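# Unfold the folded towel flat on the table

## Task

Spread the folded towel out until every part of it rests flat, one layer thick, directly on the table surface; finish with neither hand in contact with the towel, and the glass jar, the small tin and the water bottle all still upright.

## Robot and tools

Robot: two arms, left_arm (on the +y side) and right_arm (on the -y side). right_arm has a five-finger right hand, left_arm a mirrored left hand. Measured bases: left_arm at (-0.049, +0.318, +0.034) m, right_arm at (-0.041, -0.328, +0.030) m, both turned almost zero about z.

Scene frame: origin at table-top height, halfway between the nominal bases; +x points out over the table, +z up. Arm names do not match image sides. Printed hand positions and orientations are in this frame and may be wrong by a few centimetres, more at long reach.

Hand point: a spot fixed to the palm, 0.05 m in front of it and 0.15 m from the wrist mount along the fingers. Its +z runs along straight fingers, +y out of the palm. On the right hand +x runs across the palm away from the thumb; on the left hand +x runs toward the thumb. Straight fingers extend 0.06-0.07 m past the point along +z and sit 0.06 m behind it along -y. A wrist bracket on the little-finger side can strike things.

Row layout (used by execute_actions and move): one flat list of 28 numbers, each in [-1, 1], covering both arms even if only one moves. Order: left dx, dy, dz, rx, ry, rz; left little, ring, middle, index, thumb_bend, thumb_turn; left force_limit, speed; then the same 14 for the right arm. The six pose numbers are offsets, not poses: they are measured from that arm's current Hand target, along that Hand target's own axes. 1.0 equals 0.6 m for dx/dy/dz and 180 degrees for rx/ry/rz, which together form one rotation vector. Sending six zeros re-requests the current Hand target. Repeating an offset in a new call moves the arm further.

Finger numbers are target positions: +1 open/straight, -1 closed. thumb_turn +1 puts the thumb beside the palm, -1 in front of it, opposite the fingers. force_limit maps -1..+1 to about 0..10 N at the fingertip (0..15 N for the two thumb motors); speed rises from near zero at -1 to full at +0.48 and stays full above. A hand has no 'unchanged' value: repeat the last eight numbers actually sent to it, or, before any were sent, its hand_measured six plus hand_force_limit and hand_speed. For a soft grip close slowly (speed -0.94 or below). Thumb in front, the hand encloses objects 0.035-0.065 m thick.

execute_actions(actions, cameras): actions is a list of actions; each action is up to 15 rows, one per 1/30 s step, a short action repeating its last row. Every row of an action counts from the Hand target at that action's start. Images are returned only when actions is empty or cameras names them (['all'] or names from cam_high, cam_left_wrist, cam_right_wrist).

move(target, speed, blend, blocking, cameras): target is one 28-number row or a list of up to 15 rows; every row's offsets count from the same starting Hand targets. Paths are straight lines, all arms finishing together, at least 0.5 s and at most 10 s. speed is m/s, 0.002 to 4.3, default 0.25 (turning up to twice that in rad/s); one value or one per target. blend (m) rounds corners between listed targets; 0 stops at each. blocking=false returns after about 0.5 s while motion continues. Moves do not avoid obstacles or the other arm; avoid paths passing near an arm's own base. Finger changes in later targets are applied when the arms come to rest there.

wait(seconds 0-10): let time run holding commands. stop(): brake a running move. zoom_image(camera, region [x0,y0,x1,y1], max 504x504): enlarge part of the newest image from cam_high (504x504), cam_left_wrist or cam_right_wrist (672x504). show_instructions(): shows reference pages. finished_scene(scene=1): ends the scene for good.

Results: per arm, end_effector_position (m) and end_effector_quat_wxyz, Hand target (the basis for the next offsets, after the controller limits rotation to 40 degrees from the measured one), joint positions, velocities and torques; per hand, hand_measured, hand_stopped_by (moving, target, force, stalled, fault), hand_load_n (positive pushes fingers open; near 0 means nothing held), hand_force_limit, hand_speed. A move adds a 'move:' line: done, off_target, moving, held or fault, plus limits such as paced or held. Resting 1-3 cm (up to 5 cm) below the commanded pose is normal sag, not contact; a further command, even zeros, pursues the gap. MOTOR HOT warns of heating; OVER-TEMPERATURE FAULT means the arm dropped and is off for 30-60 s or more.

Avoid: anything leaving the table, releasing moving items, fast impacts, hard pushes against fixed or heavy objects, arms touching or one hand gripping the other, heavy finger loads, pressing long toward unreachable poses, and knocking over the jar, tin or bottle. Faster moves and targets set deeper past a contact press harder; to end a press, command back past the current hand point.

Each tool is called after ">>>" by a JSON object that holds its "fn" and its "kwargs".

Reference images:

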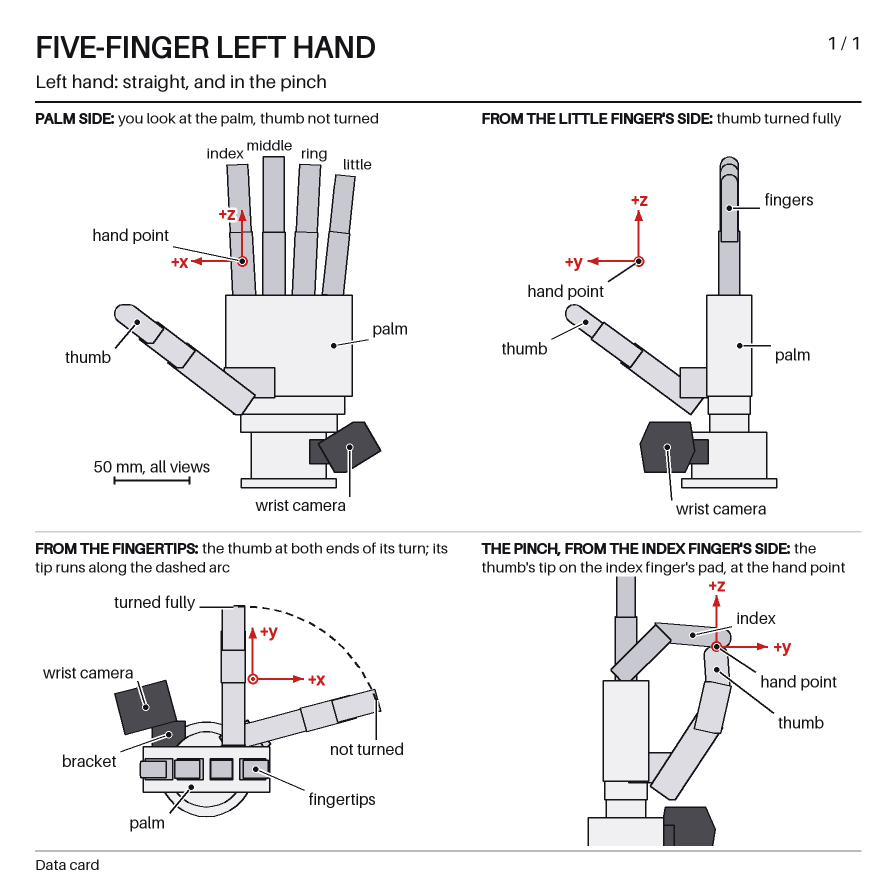

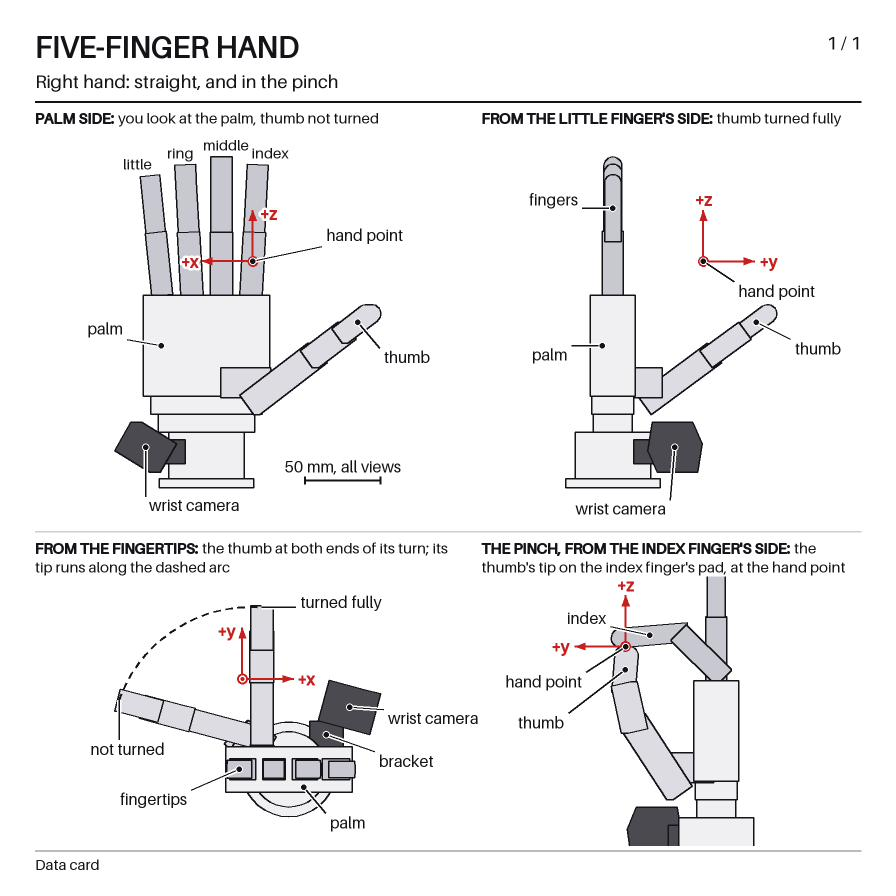

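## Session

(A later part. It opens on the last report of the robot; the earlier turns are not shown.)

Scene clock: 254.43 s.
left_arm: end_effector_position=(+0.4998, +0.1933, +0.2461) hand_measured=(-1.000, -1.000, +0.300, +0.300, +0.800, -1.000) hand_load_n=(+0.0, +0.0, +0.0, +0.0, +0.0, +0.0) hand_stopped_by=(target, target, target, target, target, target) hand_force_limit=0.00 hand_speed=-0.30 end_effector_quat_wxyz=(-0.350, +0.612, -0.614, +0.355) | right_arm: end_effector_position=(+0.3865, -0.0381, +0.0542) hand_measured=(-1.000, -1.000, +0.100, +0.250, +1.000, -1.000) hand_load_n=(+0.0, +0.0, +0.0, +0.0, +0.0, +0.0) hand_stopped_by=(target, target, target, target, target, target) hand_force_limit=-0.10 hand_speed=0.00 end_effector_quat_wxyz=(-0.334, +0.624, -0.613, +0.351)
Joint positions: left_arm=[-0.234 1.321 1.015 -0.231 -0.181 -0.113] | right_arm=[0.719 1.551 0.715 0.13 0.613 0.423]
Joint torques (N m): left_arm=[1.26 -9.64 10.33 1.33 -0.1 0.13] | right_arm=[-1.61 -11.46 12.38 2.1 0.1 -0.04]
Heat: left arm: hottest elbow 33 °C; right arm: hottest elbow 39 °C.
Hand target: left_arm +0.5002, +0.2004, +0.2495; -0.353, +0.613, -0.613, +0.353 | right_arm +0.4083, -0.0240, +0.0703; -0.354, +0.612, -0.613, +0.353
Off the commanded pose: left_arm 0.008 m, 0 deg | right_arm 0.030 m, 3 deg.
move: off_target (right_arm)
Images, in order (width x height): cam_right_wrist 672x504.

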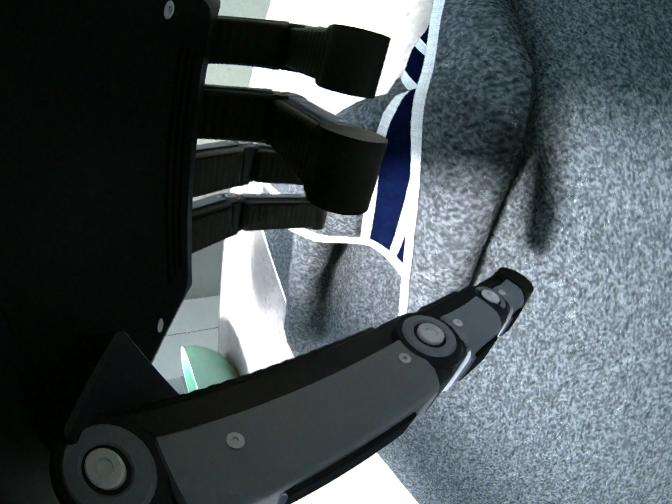

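>>> {"fn": "move", "kwargs": {"target": [0,0,0,0,0,0,-1,-1,0.3,0.3,0.8,-1,0.0,-0.3,0,0.0289,0.0167,0,0,0,-1,-1,-0.25,-0.1,0.75,-1,-0.1,0], "cameras": ["cam_right_wrist", "cam_high"], "speed": 0.1}}

>>> {"fn": "zoom_image", "kwargs": {"camera": "cam_high", "region": [200, 110, 400, 270]}}

Scene clock: 265.10 s.
left_arm: end_effector_position=(+0.4998, +0.1933, +0.2461) hand_measured=(-1.000, -1.000, +0.300, +0.300, +0.800, -1.000) hand_load_n=(+0.0, +0.0, +0.0, +0.0, +0.0, +0.0) hand_stopped_by=(target, target, target, target, target, target) hand_force_limit=0.00 hand_speed=-0.30 end_effector_quat_wxyz=(-0.350, +0.612, -0.614, +0.355) | right_arm: end_effector_position=(+0.3919, -0.0332, +0.0407) hand_measured=(-1.000, -1.000, -0.250, -0.100, +0.750, -1.000) hand_load_n=(+0.0, +0.0, +0.0, +0.0, +0.0, +0.0) hand_stopped_by=(target, target, target, target, target, target) hand_force_limit=-0.10 hand_speed=0.00 end_effector_quat_wxyz=(-0.340, +0.620, -0.613, +0.351)
Joint positions: left_arm=[-0.234 1.321 1.015 -0.231 -0.181 -0.113] | right_arm=[0.719 1.601 0.715 0.194 0.613 0.423]
Joint torques (N m): left_arm=[1.44 -9.7 10.32 1.33 -0.11 0.13] | right_arm=[-1.61 -11.87 10.8 2.13 0.1 -0.04]
Heat: left arm: hottest elbow 33 °C; right arm: hottest elbow 40 °C.
Hand target: left_arm +0.5002, +0.2004, +0.2495; -0.353, +0.613, -0.613, +0.353 | right_arm +0.4083, -0.0240, +0.0502; -0.354, +0.612, -0.613, +0.353
Off the commanded pose: left_arm 0.008 m, 0 deg | right_arm 0.021 m, 2 deg.
move: off_target (right_arm)
Images, in order (width x height): cam_high 504x504, cam_right_wrist 672x504.

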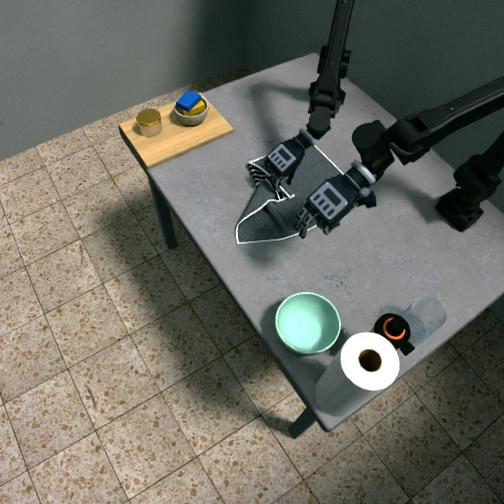

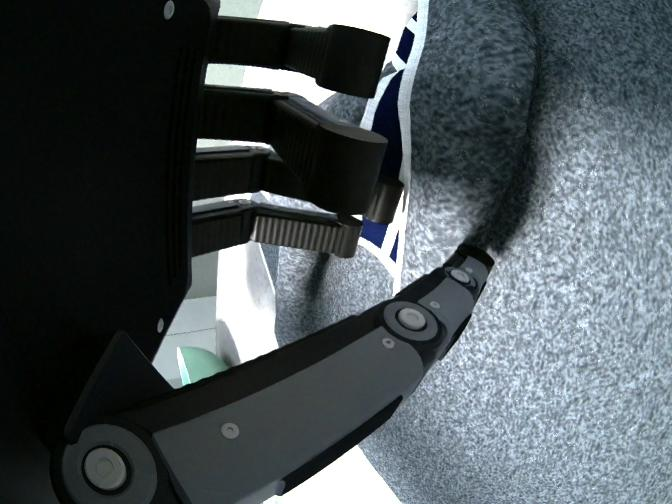

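Scaled by 2.520 from the camera's 504x504 image, which has a finer 720x720 frame.

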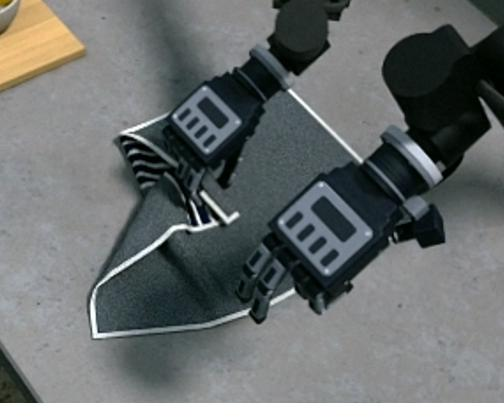

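>>> {"fn": "move", "kwargs": {"target": [[0,0,0,0,0,0,-1,-1,0.3,0.3,0.8,-1,0.0,-0.3,0,-0.0113,0.0202,0,0,0,-1,-1,-0.25,-0.1,0.75,-1,-0.1,0],[0,0,0,0,0,0,-1,-1,0.3,0.3,0.8,-1,0.0,-0.3,0,0.0115,0.0335,0,0,0,-1,-1,-0.25,-0.1,0.75,-1,-0.1,0]], "cameras": ["cam_right_wrist"], "speed": 0.1}}

Scene clock: 269.40 s.
left_arm: end_effector_position=(+0.4998, +0.1933, +0.2461) hand_measured=(-1.000, -1.000, +0.300, +0.300, +0.800, -1.000) hand_load_n=(+0.0, +0.0, +0.0, +0.0, +0.0, +0.0) hand_stopped_by=(target, target, target, target, target, target) hand_force_limit=0.00 hand_speed=-0.30 end_effector_quat_wxyz=(-0.350, +0.612, -0.614, +0.355) | right_arm: end_effector_position=(+0.4049, -0.0340, +0.0270) hand_measured=(-1.000, -1.000, -0.250, -0.100, +0.750, -1.000) hand_load_n=(+0.0, +0.0, -0.5, +0.0, +0.0, -1.0) hand_stopped_by=(target, target, target, target, target, target) hand_force_limit=-0.10 hand_speed=0.00 end_effector_quat_wxyz=(-0.342, +0.619, -0.613, +0.352)
Joint positions: left_arm=[-0.234 1.321 1.015 -0.231 -0.181 -0.113] | right_arm=[0.696 1.656 0.729 0.249 0.596 0.406]
Joint torques (N m): left_arm=[1.38 -9.7 10.33 1.31 -0.11 0.14] | right_arm=[-1.61 -11.81 10.93 2.07 0.07 -0.02]
Heat: left arm: hottest elbow 33 °C; right arm: hottest elbow 40 °C.
Hand target: left_arm +0.5002, +0.2004, +0.2495; -0.353, +0.613, -0.613, +0.353 | right_arm +0.4222, -0.0240, +0.0341; -0.354, +0.612, -0.613, +0.353
Off the commanded pose: left_arm 0.008 m, 0 deg | right_arm 0.021 m, 2 deg.
move: off_target (right_arm)
Images, in order (width x height): cam_right_wrist 672x504.

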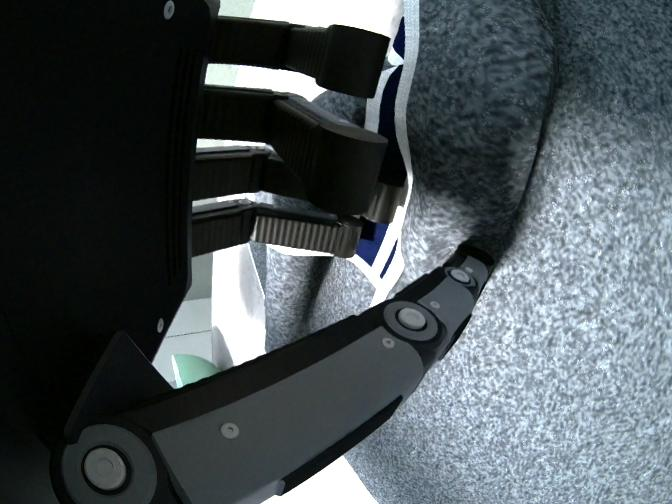

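>>> {"fn": "move", "kwargs": {"target": [[0,0,0,0,0,0,-1,-1,0.3,0.3,0.8,-1,0.0,-0.3,0,-0.0433,-0.025,0,0,0,-1,-1,0.1,0.2,0.75,-1,-0.1,0],[0,0,0,0,0,0,-1,-1,0.3,0.3,0.8,-1,0.0,-0.3,0,0.0173,0.01,0,0,0,-1,-1,0.1,0.2,0.75,-1,-0.1,0]], "cameras": ["cam_right_wrist"], "speed": 0.1}}

Scene clock: 275.57 s.
left_arm: end_effector_position=(+0.4998, +0.1933, +0.2461) hand_measured=(-1.000, -1.000, +0.300, +0.300, +0.800, -1.000) hand_load_n=(+0.0, +0.0, +0.0, +0.0, +0.0, +0.0) hand_stopped_by=(target, target, target, target, target, target) hand_force_limit=0.00 hand_speed=-0.30 end_effector_quat_wxyz=(-0.350, +0.612, -0.614, +0.355) | right_arm: end_effector_position=(+0.4122, -0.0275, +0.0235) hand_measured=(-1.000, -1.000, +0.100, +0.200, +0.750, -1.000) hand_load_n=(+0.0, +0.0, -1.0, +0.0, +0.0, +0.0) hand_stopped_by=(target, target, target, target, target, target) hand_force_limit=-0.10 hand_speed=0.00 end_effector_quat_wxyz=(-0.351, +0.615, -0.613, +0.352)
Joint positions: left_arm=[-0.234 1.321 1.015 -0.231 -0.181 -0.113] | right_arm=[0.696 1.686 0.742 0.287 0.595 0.405]
Joint torques (N m): left_arm=[1.26 -9.35 10.26 1.35 -0.1 0.13] | right_arm=[-1.61 -12.1 9.25 2.03 0.1 -0.02]
Heat: left arm: hottest elbow 33 °C; right arm: hottest elbow 40 °C.
Hand target: left_arm +0.5002, +0.2004, +0.2495; -0.353, +0.613, -0.613, +0.353 | right_arm +0.4223, -0.0240, +0.0222; -0.354, +0.612, -0.613, +0.353
Off the commanded pose: left_arm 0.008 m, 0 deg | right_arm 0.011 m, 0 deg.
move: off_target (right_arm)
Images, in order (width x height): cam_right_wrist 672x504.

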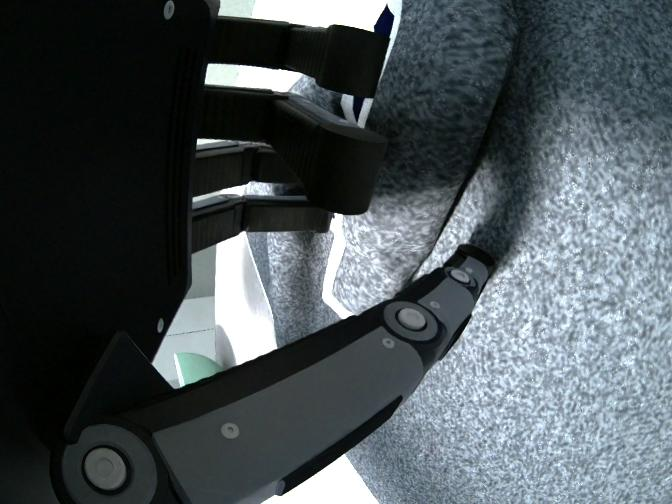

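>>> {"fn": "move", "kwargs": {"target": [0,0,0,0,0,0,-1,-1,0.3,0.3,0.8,-1,0.0,-0.3,0,-0.0866,-0.05,0,0,0,-1,-1,0.1,0.2,0.75,-1,-0.1,0], "cameras": ["cam_right_wrist", "cam_high"], "speed": 0.1}}

>>> {"fn": "zoom_image", "kwargs": {"camera": "cam_high", "region": [220, 130, 320, 250]}}

Scene clock: 280.73 s.
left_arm: end_effector_position=(+0.4998, +0.1933, +0.2461) hand_measured=(-1.000, -1.000, +0.300, +0.300, +0.800, -1.000) hand_load_n=(+0.0, +0.0, +0.0, +0.0, +0.0, +0.0) hand_stopped_by=(target, target, target, target, target, target) hand_force_limit=0.00 hand_speed=-0.30 end_effector_quat_wxyz=(-0.350, +0.612, -0.614, +0.355) | right_arm: end_effector_position=(+0.4027, -0.0356, +0.0564) hand_measured=(-1.000, -1.000, +0.100, +0.200, +0.750, -1.000) hand_load_n=(+0.0, +0.0, +0.0, +0.0, +0.0, +0.0) hand_stopped_by=(target, target, target, target, target, target) hand_force_limit=-0.10 hand_speed=0.00 end_effector_quat_wxyz=(-0.333, +0.625, -0.613, +0.350)
Joint positions: left_arm=[-0.234 1.321 1.015 -0.231 -0.181 -0.113] | right_arm=[0.696 1.576 0.756 0.12 0.594 0.405]
Joint torques (N m): left_arm=[1.38 -9.58 10.39 1.31 -0.11 0.15] | right_arm=[-1.55 -14.51 12.31 1.25 0.13 -0.02]
Heat: left arm: hottest elbow 33 °C; right arm: hottest elbow 40 °C.
Hand target: left_arm +0.5002, +0.2004, +0.2495; -0.353, +0.613, -0.613, +0.353 | right_arm +0.4223, -0.0240, +0.0821; -0.354, +0.612, -0.613, +0.353
Off the commanded pose: left_arm 0.008 m, 0 deg | right_arm 0.034 m, 3 deg.
move: off_target (right_arm)
Images, in order (width x height): cam_high 504x504, cam_right_wrist 672x504.

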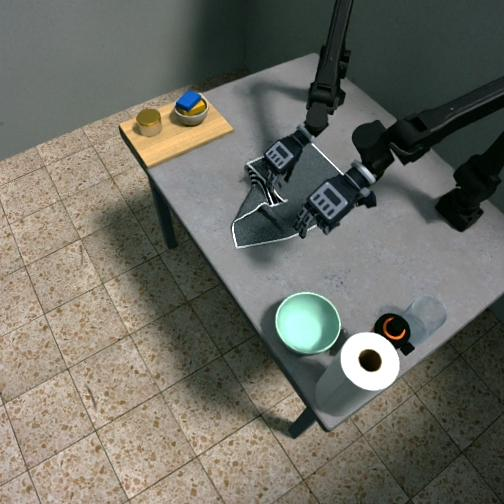

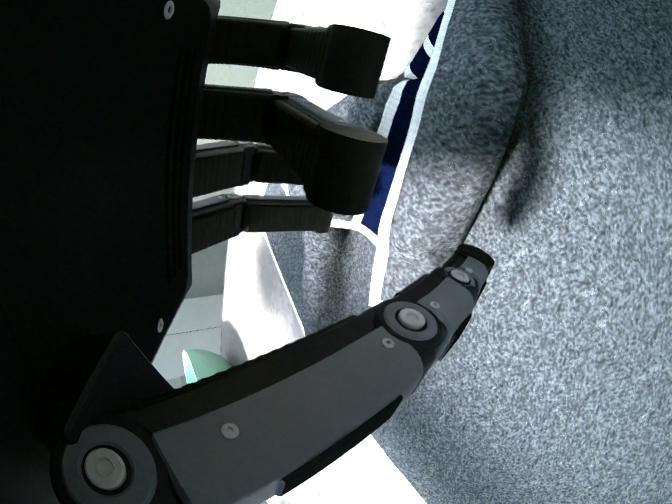

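Scaled by 4.200 from the camera's 504x504 image, which has a finer 720x720 frame.

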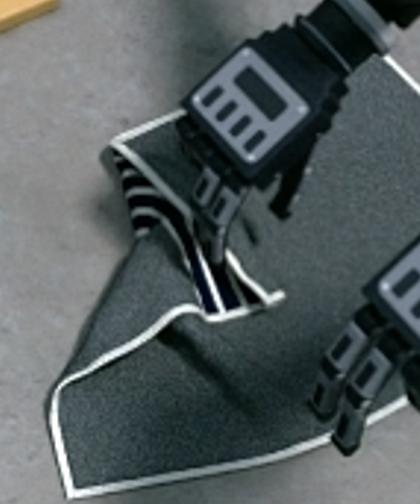

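>>> {"fn": "move", "kwargs": {"target": [[0,0,0,0,0,0,-1,-1,0.3,0.3,0.8,-1,0.0,-0.3,0,0.0831,0.0569,0,0,0,-1,-1,0.0,0.15,0.8,-1,-0.1,-0.5],[0,0,0,0,0,0,-1,-1,0.3,0.3,0.8,-1,0.0,-0.3,0,0.0953,0.0576,0,0,0,-1,-1,-0.35,-0.2,0.65,-1,-0.1,-0.5]], "cameras": ["cam_right_wrist"], "speed": 0.15}}

Scene clock: 288.80 s.
left_arm: end_effector_position=(+0.4998, +0.1933, +0.2461) hand_measured=(-1.000, -1.000, +0.300, +0.300, +0.800, -1.000) hand_load_n=(+0.0, +0.0, +0.0, +0.0, +0.0, +0.0) hand_stopped_by=(target, target, target, target, target, target) hand_force_limit=0.00 hand_speed=-0.30 end_effector_quat_wxyz=(-0.350, +0.612, -0.614, +0.355) | right_arm: end_effector_position=(+0.4198, -0.0245, +0.0194) hand_measured=(-1.000, -1.000, -0.350, -0.200, +0.650, -1.000) hand_load_n=(+0.0, +0.5, +0.0, +0.0, +0.0, -0.5) hand_stopped_by=(target, target, target, target, target, target) hand_force_limit=-0.10 hand_speed=-0.50 end_effector_quat_wxyz=(-0.354, +0.613, -0.613, +0.352)
Joint positions: left_arm=[-0.234 1.321 1.015 -0.231 -0.181 -0.113] | right_arm=[0.69 1.713 0.756 0.308 0.59 0.401]
Joint torques (N m): left_arm=[1.26 -9.52 10.29 1.39 -0.11 0.14] | right_arm=[-1.26 -12.98 7.9 2.09 0.2 0.01]
Heat: left arm: hottest elbow 33 °C; right arm: hottest elbow 40 °C.
Hand target: left_arm +0.5002, +0.2004, +0.2495; -0.353, +0.613, -0.613, +0.353 | right_arm +0.4236, -0.0239, +0.0154; -0.354, +0.612, -0.613, +0.353
Off the commanded pose: left_arm 0.008 m, 0 deg | right_arm 0.006 m, 0 deg.
move: done
Images, in order (width x height): cam_right_wrist 672x504.

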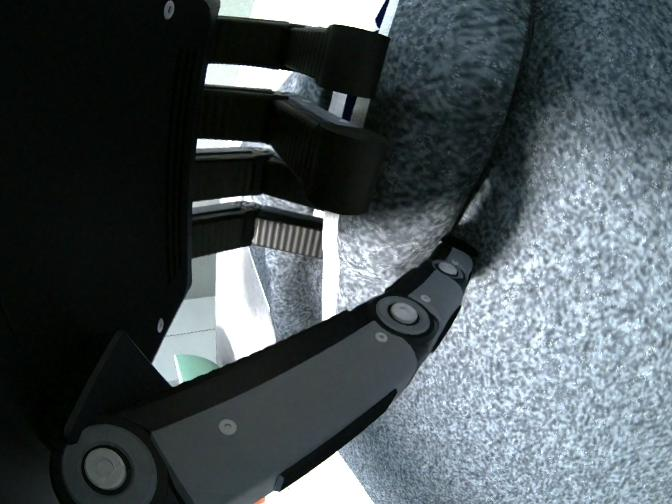

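>>> {"fn": "move", "kwargs": {"target": [0,0,0,0,0,0,-1,-1,0.3,0.3,0.8,-1,0.0,-0.3,0,0,0,0,0,0,-1,-1,-0.6,-0.45,0.5,-1,-0.1,-0.5], "cameras": ["cam_right_wrist"], "speed": 0.15}}

Scene clock: 291.50 s.
left_arm: end_effector_position=(+0.4998, +0.1933, +0.2461) hand_measured=(-1.000, -1.000, +0.300, +0.300, +0.800, -1.000) hand_load_n=(+0.0, +0.0, -0.5, +0.0, +0.0, +0.0) hand_stopped_by=(target, target, target, target, target, target) hand_force_limit=0.00 hand_speed=-0.30 end_effector_quat_wxyz=(-0.350, +0.612, -0.614, +0.355) | right_arm: end_effector_position=(+0.4197, -0.0246, +0.0192) hand_measured=(-1.000, -1.000, -0.574, -0.450, +0.538, -1.000) hand_load_n=(+0.0, +0.0, +7.5, +0.0, +6.5, +1.5) hand_stopped_by=(target, target, force, target, force, target) hand_force_limit=-0.10 hand_speed=-0.50 end_effector_quat_wxyz=(-0.354, +0.613, -0.613, +0.352)
Joint positions: left_arm=[-0.234 1.321 1.015 -0.231 -0.181 -0.113] | right_arm=[0.69 1.713 0.756 0.308 0.59 0.401]
Joint torques (N m): left_arm=[1.44 -9.76 10.35 1.33 -0.1 0.14] | right_arm=[-1.2 -12.81 7.88 2.06 0.2 0]
Heat: left arm: hottest elbow 33 °C; right arm: hottest elbow 40 °C.
Hand target: left_arm +0.5002, +0.2004, +0.2495; -0.353, +0.613, -0.613, +0.353 | right_arm +0.4236, -0.0239, +0.0153; -0.354, +0.612, -0.613, +0.353
Off the commanded pose: left_arm 0.008 m, 0 deg | right_arm 0.005 m, 0 deg.
move: done
Images, in order (width x height): cam_right_wrist 672x504.

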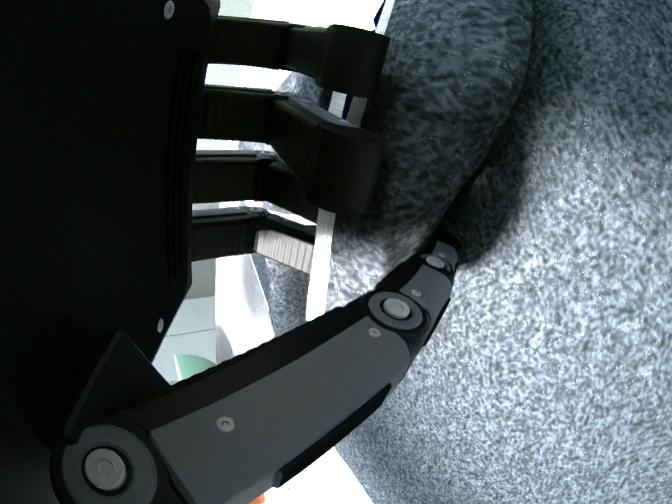

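>>> {"fn": "move", "kwargs": {"target": [0,0,0,0,0,0,-1,-1,0.3,0.3,0.8,-1,0.0,-0.3,0,-0.0722,-0.0417,0,0,0,-1,-1,-0.6,-0.45,0.5,-1,-0.1,-0.5], "cameras": ["cam_right_wrist", "cam_high"], "speed": 0.15}}

>>> {"fn": "zoom_image", "kwargs": {"camera": "cam_high", "region": [220, 130, 320, 250]}}

Scene clock: 299.47 s.
left_arm: end_effector_position=(+0.4998, +0.1933, +0.2461) hand_measured=(-1.000, -1.000, +0.300, +0.300, +0.800, -1.000) hand_load_n=(+0.0, +0.0, +0.0, +0.0, +0.0, +0.0) hand_stopped_by=(target, target, target, target, target, target) hand_force_limit=0.00 hand_speed=-0.30 end_effector_quat_wxyz=(-0.350, +0.612, -0.614, +0.355) | right_arm: end_effector_position=(+0.4088, -0.0338, +0.0449) hand_measured=(-1.000, -1.000, -0.574, -0.450, +0.538, -1.000) hand_load_n=(+0.5, +0.0, +7.5, +0.0, +6.5, +1.5) hand_stopped_by=(target, target, force, target, force, target) hand_force_limit=-0.10 hand_speed=-0.50 end_effector_quat_wxyz=(-0.337, +0.622, -0.613, +0.351)
Joint positions: left_arm=[-0.234 1.321 1.015 -0.231 -0.181 -0.113] | right_arm=[0.69 1.617 0.756 0.173 0.59 0.401]
Joint torques (N m): left_arm=[1.32 -9.47 10.44 1.31 -0.09 0.14] | right_arm=[-1.32 -14.8 11.08 1.28 0.22 0.01]
Heat: left arm: hottest elbow 33 °C; right arm: hottest elbow 40 °C.
Hand target: left_arm +0.5002, +0.2004, +0.2495; -0.353, +0.613, -0.613, +0.353 | right_arm +0.4236, -0.0240, +0.0653; -0.354, +0.612, -0.613, +0.353
Off the commanded pose: left_arm 0.008 m, 0 deg | right_arm 0.027 m, 2 deg.
move: off_target (right_arm)
Images, in order (width x height): cam_high 504x504, cam_right_wrist 672x504.

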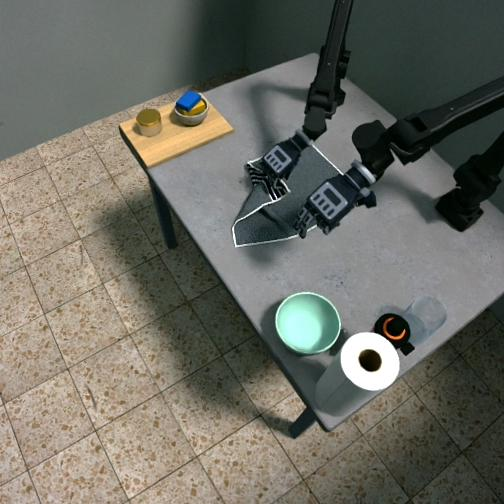

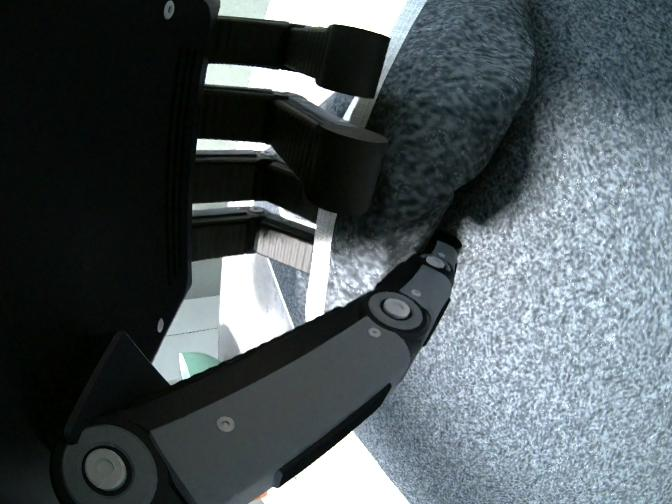

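Scaled by 4.200 from the camera's 504x504 image, which has a finer 720x720 frame.

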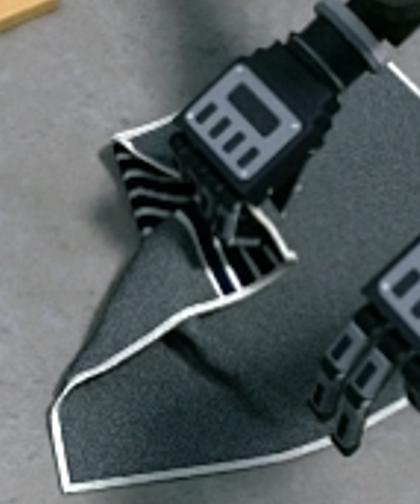

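>>> {"fn": "move", "kwargs": {"target": [0,0,0,0,0,0,-1,-1,0.3,0.3,0.8,-1,0.0,-0.3,0.0833,-0.155,-0.0317,0,0,0,-1,-1,-0.6,-0.45,0.5,-1,-0.1,-0.5], "cameras": ["cam_right_wrist", "cam_high"], "speed": 0.15}}

>>> {"fn": "zoom_image", "kwargs": {"camera": "cam_high", "region": [200, 100, 340, 260]}}

Scene clock: 306.10 s.
left_arm: end_effector_position=(+0.4998, +0.1933, +0.2461) hand_measured=(-1.000, -1.000, +0.300, +0.300, +0.800, -1.000) hand_load_n=(+0.0, +0.0, +0.0, +0.0, +0.0, +0.0) hand_stopped_by=(target, target, target, target, target, target) hand_force_limit=0.00 hand_speed=-0.30 end_effector_quat_wxyz=(-0.350, +0.612, -0.614, +0.355) | right_arm: end_effector_position=(+0.4330, -0.0836, +0.1233) hand_measured=(-1.000, -1.000, -0.574, -0.450, +0.538, -1.000) hand_load_n=(+0.0, +0.0, +7.5, +0.0, +7.0, +2.0) hand_stopped_by=(target, target, force, target, force, target) hand_force_limit=-0.10 hand_speed=-0.50 end_effector_quat_wxyz=(-0.330, +0.625, -0.617, +0.347)
Joint positions: left_arm=[-0.234 1.321 1.015 -0.231 -0.181 -0.113] | right_arm=[0.555 1.428 0.815 -0.045 0.482 0.313]
Joint torques (N m): left_arm=[1.32 -9.82 10.41 1.33 -0.1 0.14] | right_arm=[-1.44 -13.39 14.31 1.26 0.04 -0.05]
Heat: left arm: hottest elbow 33 °C; right arm: hottest elbow 40 °C.
Hand target: left_arm +0.5002, +0.2004, +0.2495; -0.353, +0.613, -0.613, +0.353 | right_arm +0.4535, -0.0741, +0.1554; -0.354, +0.612, -0.613, +0.353
Off the commanded pose: left_arm 0.008 m, 0 deg | right_arm 0.039 m, 3 deg.
move: off_target (right_arm)
Images, in order (width x height): cam_high 504x504, cam_right_wrist 672x504.

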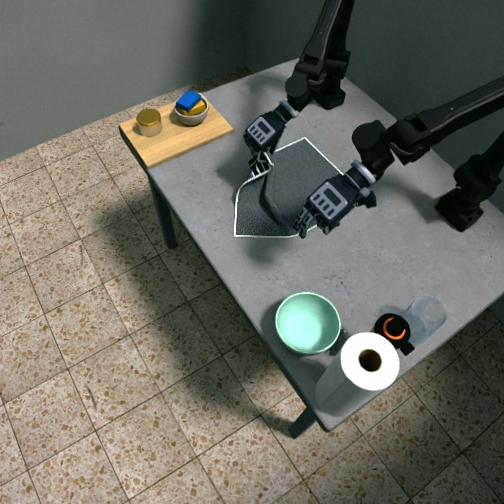

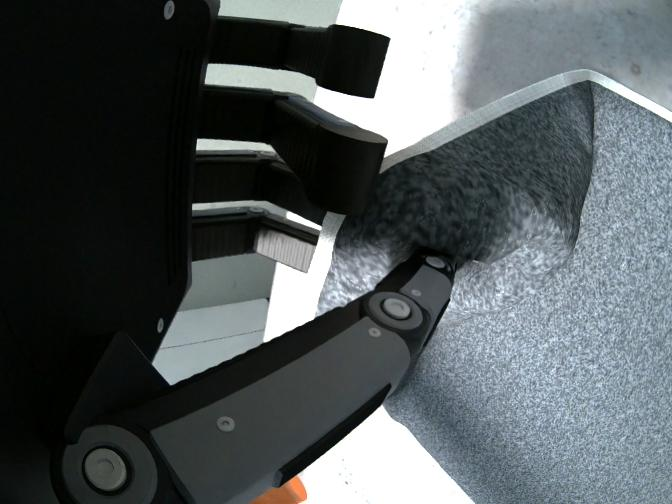

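Scaled by 3.150 from the camera's 504x504 image, which has a finer 720x720 frame.

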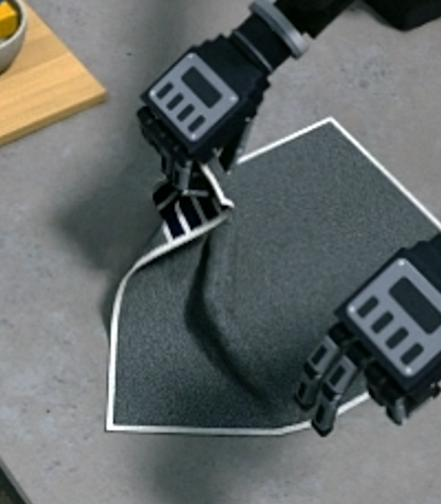

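>>> {"fn": "move", "kwargs": {"target": [[0,0,0,0,0,0,-1,-1,0.3,0.3,0.8,-1,0.0,-0.3,0.1767,-0.1227,0.0957,0,0.12,0.07,-1,-1,-0.6,-0.45,0.5,-1,-0.1,-0.5],[0,0,0,0,0,0,-1,-1,0.3,0.3,0.8,-1,0.0,-0.3,0.3183,-0.0253,0.277,0,0.2165,0.125,-1,-1,-0.6,-0.45,0.5,-1,-0.1,-0.5]], "cameras": ["cam_right_wrist", "cam_high"], "speed": 0.15, "blend": 0.03}}

>>> {"fn": "zoom_image", "kwargs": {"camera": "cam_high", "region": [140, 100, 380, 260]}}

Scene clock: 326.70 s.
left_arm: end_effector_position=(+0.4998, +0.1933, +0.2461) hand_measured=(-1.000, -1.000, +0.300, +0.300, +0.800, -1.000) hand_load_n=(+0.0, +0.0, +0.0, +0.0, +0.0, +0.0) hand_stopped_by=(target, target, target, target, target, target) hand_force_limit=0.00 hand_speed=-0.30 end_effector_quat_wxyz=(-0.350, +0.612, -0.614, +0.355) | right_arm: end_effector_position=(+0.5809, -0.2672, +0.0694) hand_measured=(-1.000, -1.000, -0.574, -0.450, +0.538, -1.000) hand_load_n=(+0.0, +0.0, +7.5, +0.0, +7.0, +1.5) hand_stopped_by=(target, target, force, target, force, target) hand_force_limit=-0.10 hand_speed=-0.50 end_effector_quat_wxyz=(+0.174, -0.348, +0.800, -0.458)
Joint positions: left_arm=[-0.234 1.321 1.015 -0.231 -0.181 -0.113] | right_arm=[0.252 1.807 1.154 -0.242 0.841 0.703]
Joint torques (N m): left_arm=[1.14 -9.47 10.37 1.29 -0.1 0.14] | right_arm=[-1.32 -16.62 13.7 1.24 0.59 0.1]
Heat: left arm: hottest elbow 33 °C; right arm: hottest elbow 43 °C.
Hand target: left_arm +0.5002, +0.2004, +0.2495; -0.353, +0.613, -0.613, +0.353 | right_arm +0.6049, -0.2651, +0.0853; +0.191, -0.331, +0.800, -0.462
Off the commanded pose: left_arm 0.008 m, 0 deg | right_arm 0.029 m, 3 deg.
move: off_target (right_arm)
Images, in order (width x height): cam_high 504x504, cam_right_wrist 672x504.

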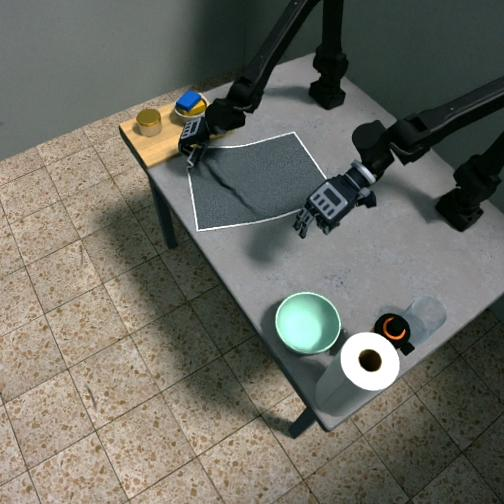

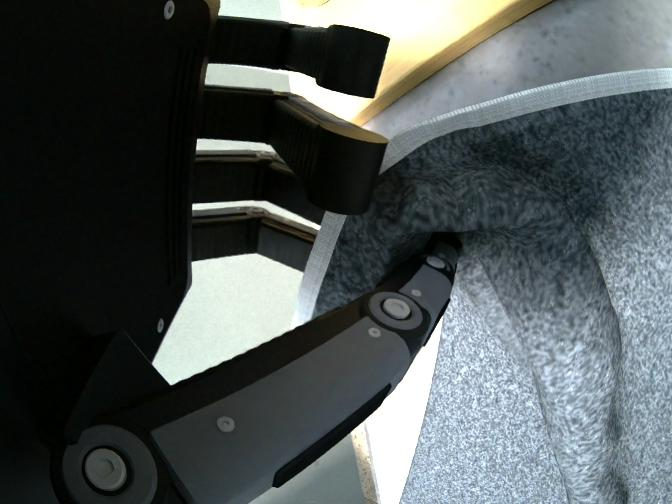

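Scaled by 2.100 from the camera's 504x504 image, which has a finer 720x720 frame.

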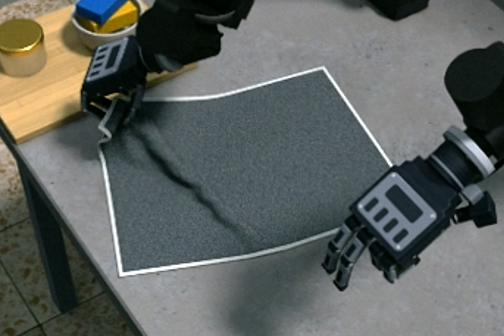

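>>> {"fn": "move", "kwargs": {"target": [0.4,0.0648,0.2877,0,0.3849,0.2222,-1,-1,-0.1,0.1,0.9,-1,-0.1,0,0,0.0361,0.0208,0,0,0,-1,-1,-0.6,-0.45,0.5,-1,-0.1,-0.5], "cameras": ["all"], "speed": 0.3}}

>>> {"fn": "zoom_image", "kwargs": {"camera": "cam_high", "region": [140, 100, 380, 260]}}

Scene clock: 346.53 s.
left_arm: end_effector_position=(+0.6213, -0.0262, +0.1240) hand_measured=(-1.000, -1.000, -0.100, +0.100, +0.900, -1.000) hand_load_n=(+0.0, +0.0, +0.0, +0.0, +0.0, +0.0) hand_stopped_by=(target, target, target, target, target, target) hand_force_limit=-0.10 hand_speed=0.00 end_effector_quat_wxyz=(+0.037, -0.091, +0.864, -0.494) | right_arm: end_effector_position=(+0.5865, -0.2658, +0.0533) hand_measured=(-1.000, -1.000, -0.574, -0.450, +0.538, -1.000) hand_load_n=(+0.0, +0.0, +7.5, +0.0, +7.0, +1.5) hand_stopped_by=(target, target, force, target, force, target) hand_force_limit=-0.10 hand_speed=-0.50 end_effector_quat_wxyz=(+0.178, -0.345, +0.799, -0.458)
Joint positions: left_arm=[-0.306 2.183 1.91 -0.643 0.874 0.755] | right_arm=[0.252 1.844 1.154 -0.197 0.842 0.703]
Joint torques (N m): left_arm=[-0.62 -18.78 13.81 0.72 0.54 0.13] | right_arm=[-1.38 -16.67 11.86 1.84 0.57 0.1]
Heat: left arm: hottest elbow 34 °C; right arm: hottest elbow 42 °C.
Hand target: left_arm +0.6300, -0.0397, +0.1295; +0.043, -0.076, +0.863, -0.498 | right_arm +0.6048, -0.2651, +0.0603; +0.191, -0.331, +0.800, -0.462
Off the commanded pose: left_arm 0.017 m, 2 deg | right_arm 0.020 m, 2 deg.
move: off_target (left_arm, right_arm)

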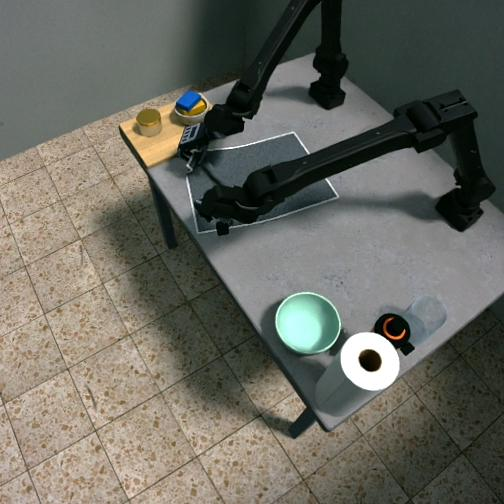

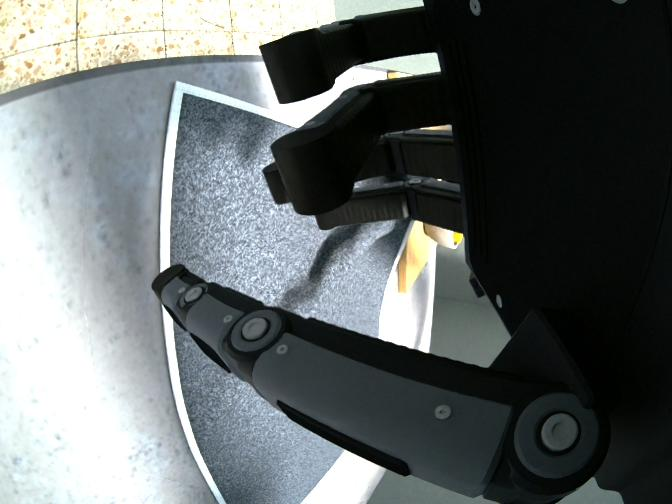

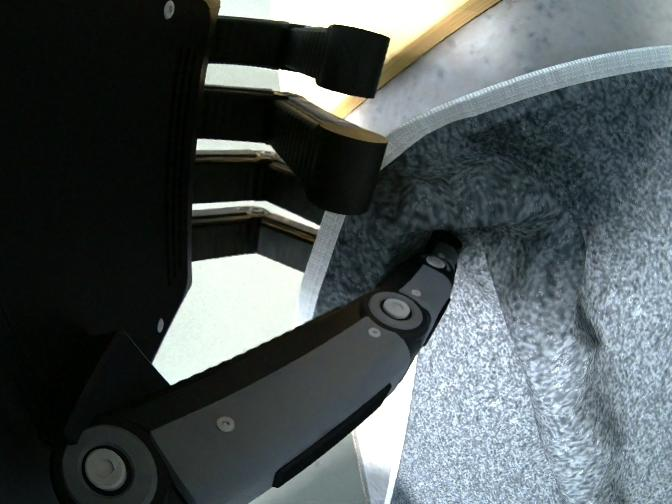

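Scaled by 2.100 from the camera's 504x504 image, which has a finer 720x720 frame.

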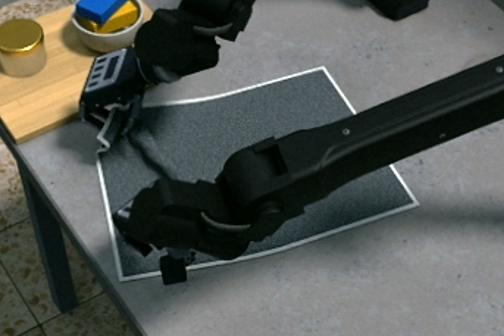

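>>> {"fn": "move", "kwargs": {"target": [0.003,0.1073,0.0808,0,0,0,-1,-1,-0.1,0.1,0.9,-1,-0.1,0,0,0,0,0,0,0,-1,-1,-0.6,-0.45,0.5,-1,-0.1,-0.5], "cameras": ["cam_left_wrist"], "speed": 0.15}}

Scene clock: 354.70 s.
left_arm: end_effector_position=(+0.6309, -0.0363, +0.0540) hand_measured=(-1.000, -1.000, -0.100, +0.100, +0.900, -1.000) hand_load_n=(+0.0, +0.0, +0.0, -0.5, +0.0, +0.0) hand_stopped_by=(target, target, target, target, target, target) hand_force_limit=-0.10 hand_speed=0.00 end_effector_quat_wxyz=(+0.044, -0.083, +0.863, -0.497) | right_arm: end_effector_position=(+0.5865, -0.2658, +0.0533) hand_measured=(-1.000, -1.000, -0.574, -0.450, +0.538, -1.000) hand_load_n=(+0.0, +0.0, +7.5, +0.0, +6.5, +1.5) hand_stopped_by=(target, target, force, target, force, target) hand_force_limit=-0.10 hand_speed=-0.50 end_effector_quat_wxyz=(+0.178, -0.345, +0.799, -0.458)
Joint positions: left_arm=[-0.315 2.277 1.881 -0.499 0.872 0.756] | right_arm=[0.252 1.844 1.154 -0.197 0.842 0.703]
Joint torques (N m): left_arm=[-0.85 -20.48 10.22 1.61 0.3 -0.02] | right_arm=[-1.44 -16.73 11.89 1.85 0.57 0.1]
Heat: left arm: hottest elbow 36 °C; right arm: hottest elbow 42 °C.
Hand target: left_arm +0.6300, -0.0496, +0.0495; +0.043, -0.076, +0.863, -0.498 | right_arm +0.6048, -0.2651, +0.0603; +0.191, -0.331, +0.800, -0.462
Off the commanded pose: left_arm 0.014 m, 1 deg | right_arm 0.020 m, 2 deg.
move: off_target (left_arm, right_arm)
Images, in order (width x height): cam_left_wrist 672x504.

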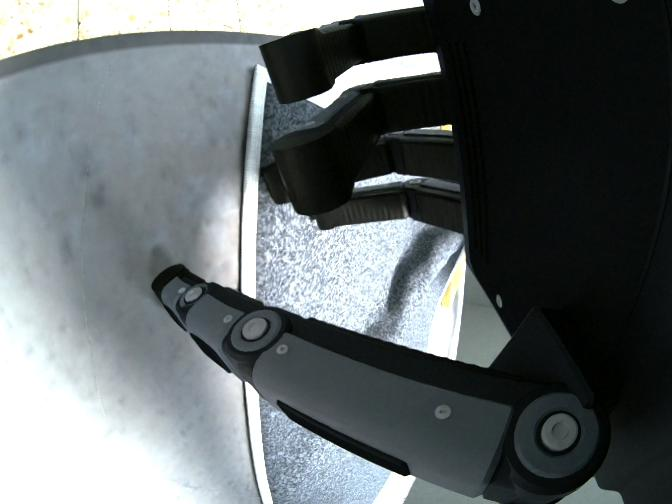

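>>> {"fn": "move", "kwargs": {"target": [[0.0087,-0.0247,0.0427,0,0,0,-1,-1,-0.1,0.1,0.9,-1,-0.1,-0.5,0,0,0,0,0,0,-1,-1,-0.6,-0.45,0.5,-1,-0.1,-0.5],[0.0087,0.0013,0.0577,0,0,0,-1,-1,-0.1,0.1,0.9,-1,-0.1,-0.5,0,0,0,0,0,0,-1,-1,-0.6,-0.45,0.5,-1,-0.1,-0.5]], "cameras": ["cam_left_wrist"], "speed": 0.1}}

Scene clock: 361.00 s.
left_arm: end_effector_position=(+0.6257, -0.0669, +0.0523) hand_measured=(-1.000, -1.000, -0.100, +0.100, +0.900, -1.000) hand_load_n=(+0.0, +0.0, -2.5, +0.0, +0.0, +0.0) hand_stopped_by=(target, target, target, target, target, target) hand_force_limit=-0.10 hand_speed=-0.50 end_effector_quat_wxyz=(+0.046, -0.081, +0.861, -0.500) | right_arm: end_effector_position=(+0.5865, -0.2658, +0.0533) hand_measured=(-1.000, -1.000, -0.574, -0.450, +0.538, -1.000) hand_load_n=(+0.0, +0.5, +7.5, +0.0, +7.0, +1.5) hand_stopped_by=(target, target, force, target, force, target) hand_force_limit=-0.10 hand_speed=-0.50 end_effector_quat_wxyz=(+0.178, -0.345, +0.799, -0.458)
Joint positions: left_arm=[-0.357 2.286 1.884 -0.446 0.85 0.704] | right_arm=[0.252 1.844 1.154 -0.197 0.842 0.703]
Joint torques (N m): left_arm=[-0.73 -17.55 11.86 1.66 0.15 0.04] | right_arm=[-1.32 -16.67 11.88 1.83 0.57 0.1]
Heat: left arm: hottest elbow 37 °C; right arm: hottest elbow 42 °C.
Hand target: left_arm +0.6298, -0.0797, +0.0316; +0.043, -0.076, +0.863, -0.498 | right_arm +0.6048, -0.2651, +0.0603; +0.191, -0.331, +0.800, -0.462
Off the commanded pose: left_arm 0.025 m, 1 deg | right_arm 0.020 m, 2 deg.
move: off_target (left_arm, right_arm)
Images, in order (width x height): cam_left_wrist 672x504.

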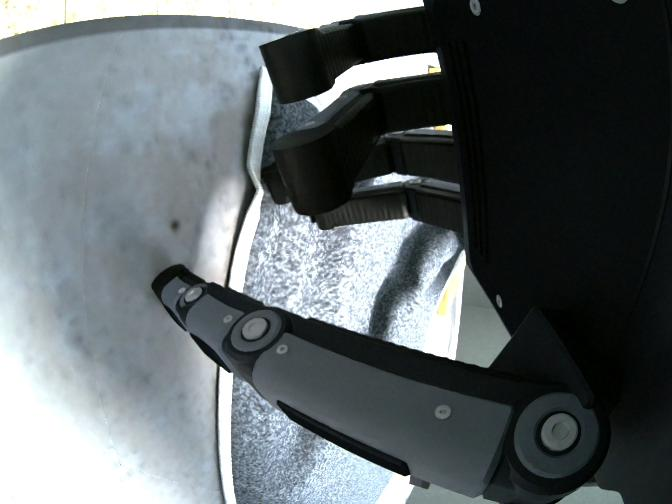

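>>> {"fn": "move", "kwargs": {"target": [[0,-0.0505,-0.0292,0,0,0,-1,-1,-0.1,0.1,0.9,-1,-0.1,-0.5,0,0,0,0,0,0,-1,-1,-0.6,-0.45,0.5,-1,-0.1,-0.5],[0.0064,-0.0686,0.0021,0,0,0,-1,-1,-0.1,0.1,0.9,-1,-0.1,-0.5,0,0,0,0,0,0,-1,-1,-0.6,-0.45,0.5,-1,-0.1,-0.5],[0.0064,-0.0238,0.028,0,0,0,-1,-1,-0.1,0.1,0.9,-1,-0.1,-0.5,0,0,0,0,0,0,-1,-1,-0.6,-0.45,0.5,-1,-0.1,-0.5]], "cameras": ["cam_left_wrist", "cam_high"], "speed": 0.12, "blend": [0.01, 0.003, 0]}}

Scene clock: 366.30 s.
left_arm: end_effector_position=(+0.6246, -0.0880, +0.0561) hand_measured=(-1.000, -1.000, -0.100, +0.100, +0.900, -1.000) hand_load_n=(+0.5, +0.0, +0.0, +0.0, +1.5, +1.0) hand_stopped_by=(target, target, target, target, target, target) hand_force_limit=-0.10 hand_speed=-0.50 end_effector_quat_wxyz=(+0.044, -0.083, +0.861, -0.499) | right_arm: end_effector_position=(+0.5865, -0.2658, +0.0533) hand_measured=(-1.000, -1.000, -0.574, -0.450, +0.538, -1.000) hand_load_n=(+0.0, +0.0, +7.5, +0.0, +7.0, +1.5) hand_stopped_by=(target, target, force, target, force, target) hand_force_limit=-0.10 hand_speed=-0.50 end_effector_quat_wxyz=(+0.178, -0.345, +0.799, -0.458)
Joint positions: left_arm=[-0.385 2.299 1.915 -0.446 0.83 0.67] | right_arm=[0.252 1.844 1.154 -0.197 0.842 0.703]
Joint torques (N m): left_arm=[-0.62 -17.55 12.29 1.85 0.17 0.11] | right_arm=[-1.44 -16.62 11.88 1.84 0.57 0.11]
Heat: left arm: hottest elbow 37 °C; right arm: hottest elbow 41 °C.
Hand target: left_arm +0.6298, -0.1018, +0.0356; +0.043, -0.076, +0.863, -0.498 | right_arm +0.6048, -0.2651, +0.0603; +0.191, -0.331, +0.800, -0.462
Off the commanded pose: left_arm 0.025 m, 1 deg | right_arm 0.020 m, 2 deg.
move: off_target (left_arm, right_arm)
Images, in order (width x height): cam_high 504x504, cam_left_wrist 672x504.

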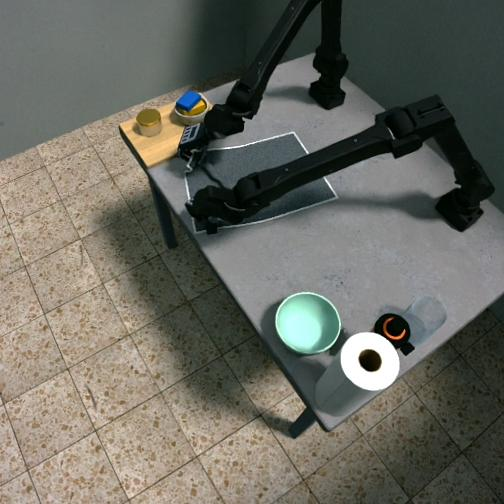

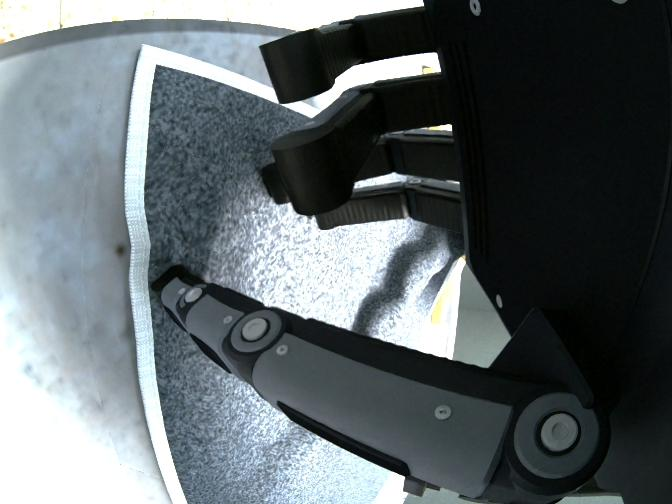

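>>> {"fn": "move", "kwargs": {"target": [[0,0,0,0,0,0,-1,-1,-0.35,-0.15,0.7,-1,-0.1,-0.5,0,0,0,0,0,0,-1,-1,-0.6,-0.45,0.5,-1,-0.1,-0.5],[0,0,0,0,0,0,-1,-1,-0.6,-0.45,0.5,-1,-0.1,-0.5,0,0,0,0,0,0,-1,-1,-0.6,-0.45,0.5,-1,-0.1,-0.5]], "cameras": ["cam_left_wrist"], "speed": 0.12}}

Scene clock: 371.57 s.
left_arm: end_effector_position=(+0.6242, -0.0879, +0.0503) hand_measured=(-1.000, -1.000, -0.600, -0.450, +0.500, -1.000) hand_load_n=(+0.0, +0.0, +0.0, +0.5, +1.0, +0.0) hand_stopped_by=(target, target, target, target, target, target) hand_force_limit=-0.10 hand_speed=-0.50 end_effector_quat_wxyz=(+0.042, -0.084, +0.862, -0.498) | right_arm: end_effector_position=(+0.5865, -0.2658, +0.0533) hand_measured=(-1.000, -1.000, -0.574, -0.450, +0.538, -1.000) hand_load_n=(+0.5, +0.0, +7.5, +0.0, +6.5, +2.0) hand_stopped_by=(target, target, force, target, force, target) hand_force_limit=-0.10 hand_speed=-0.50 end_effector_quat_wxyz=(+0.178, -0.345, +0.799, -0.458)
Joint positions: left_arm=[-0.385 2.307 1.915 -0.444 0.83 0.67] | right_arm=[0.252 1.844 1.154 -0.197 0.842 0.703]
Joint torques (N m): left_arm=[-0.85 -18.08 12.41 1.77 0.17 0.06] | right_arm=[-1.44 -16.67 11.89 1.81 0.56 0.1]
Heat: left arm: hottest elbow 38 °C; right arm: hottest elbow 41 °C.
Hand target: left_arm +0.6299, -0.1018, +0.0356; +0.043, -0.076, +0.863, -0.498 | right_arm +0.6048, -0.2651, +0.0603; +0.191, -0.331, +0.800, -0.462
Off the commanded pose: left_arm 0.021 m, 1 deg | right_arm 0.020 m, 2 deg.
move: off_target (left_arm, right_arm); target 2's new numbers were sent with left_arm's hand 0.024 m and 1 deg from that target
Images, in order (width x height): cam_left_wrist 672x504.

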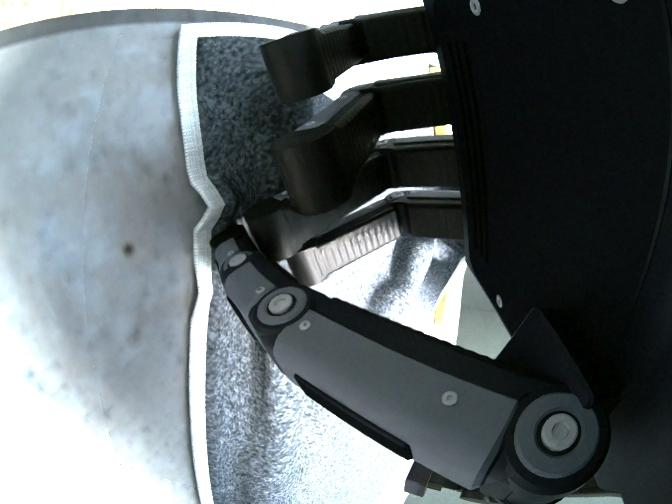

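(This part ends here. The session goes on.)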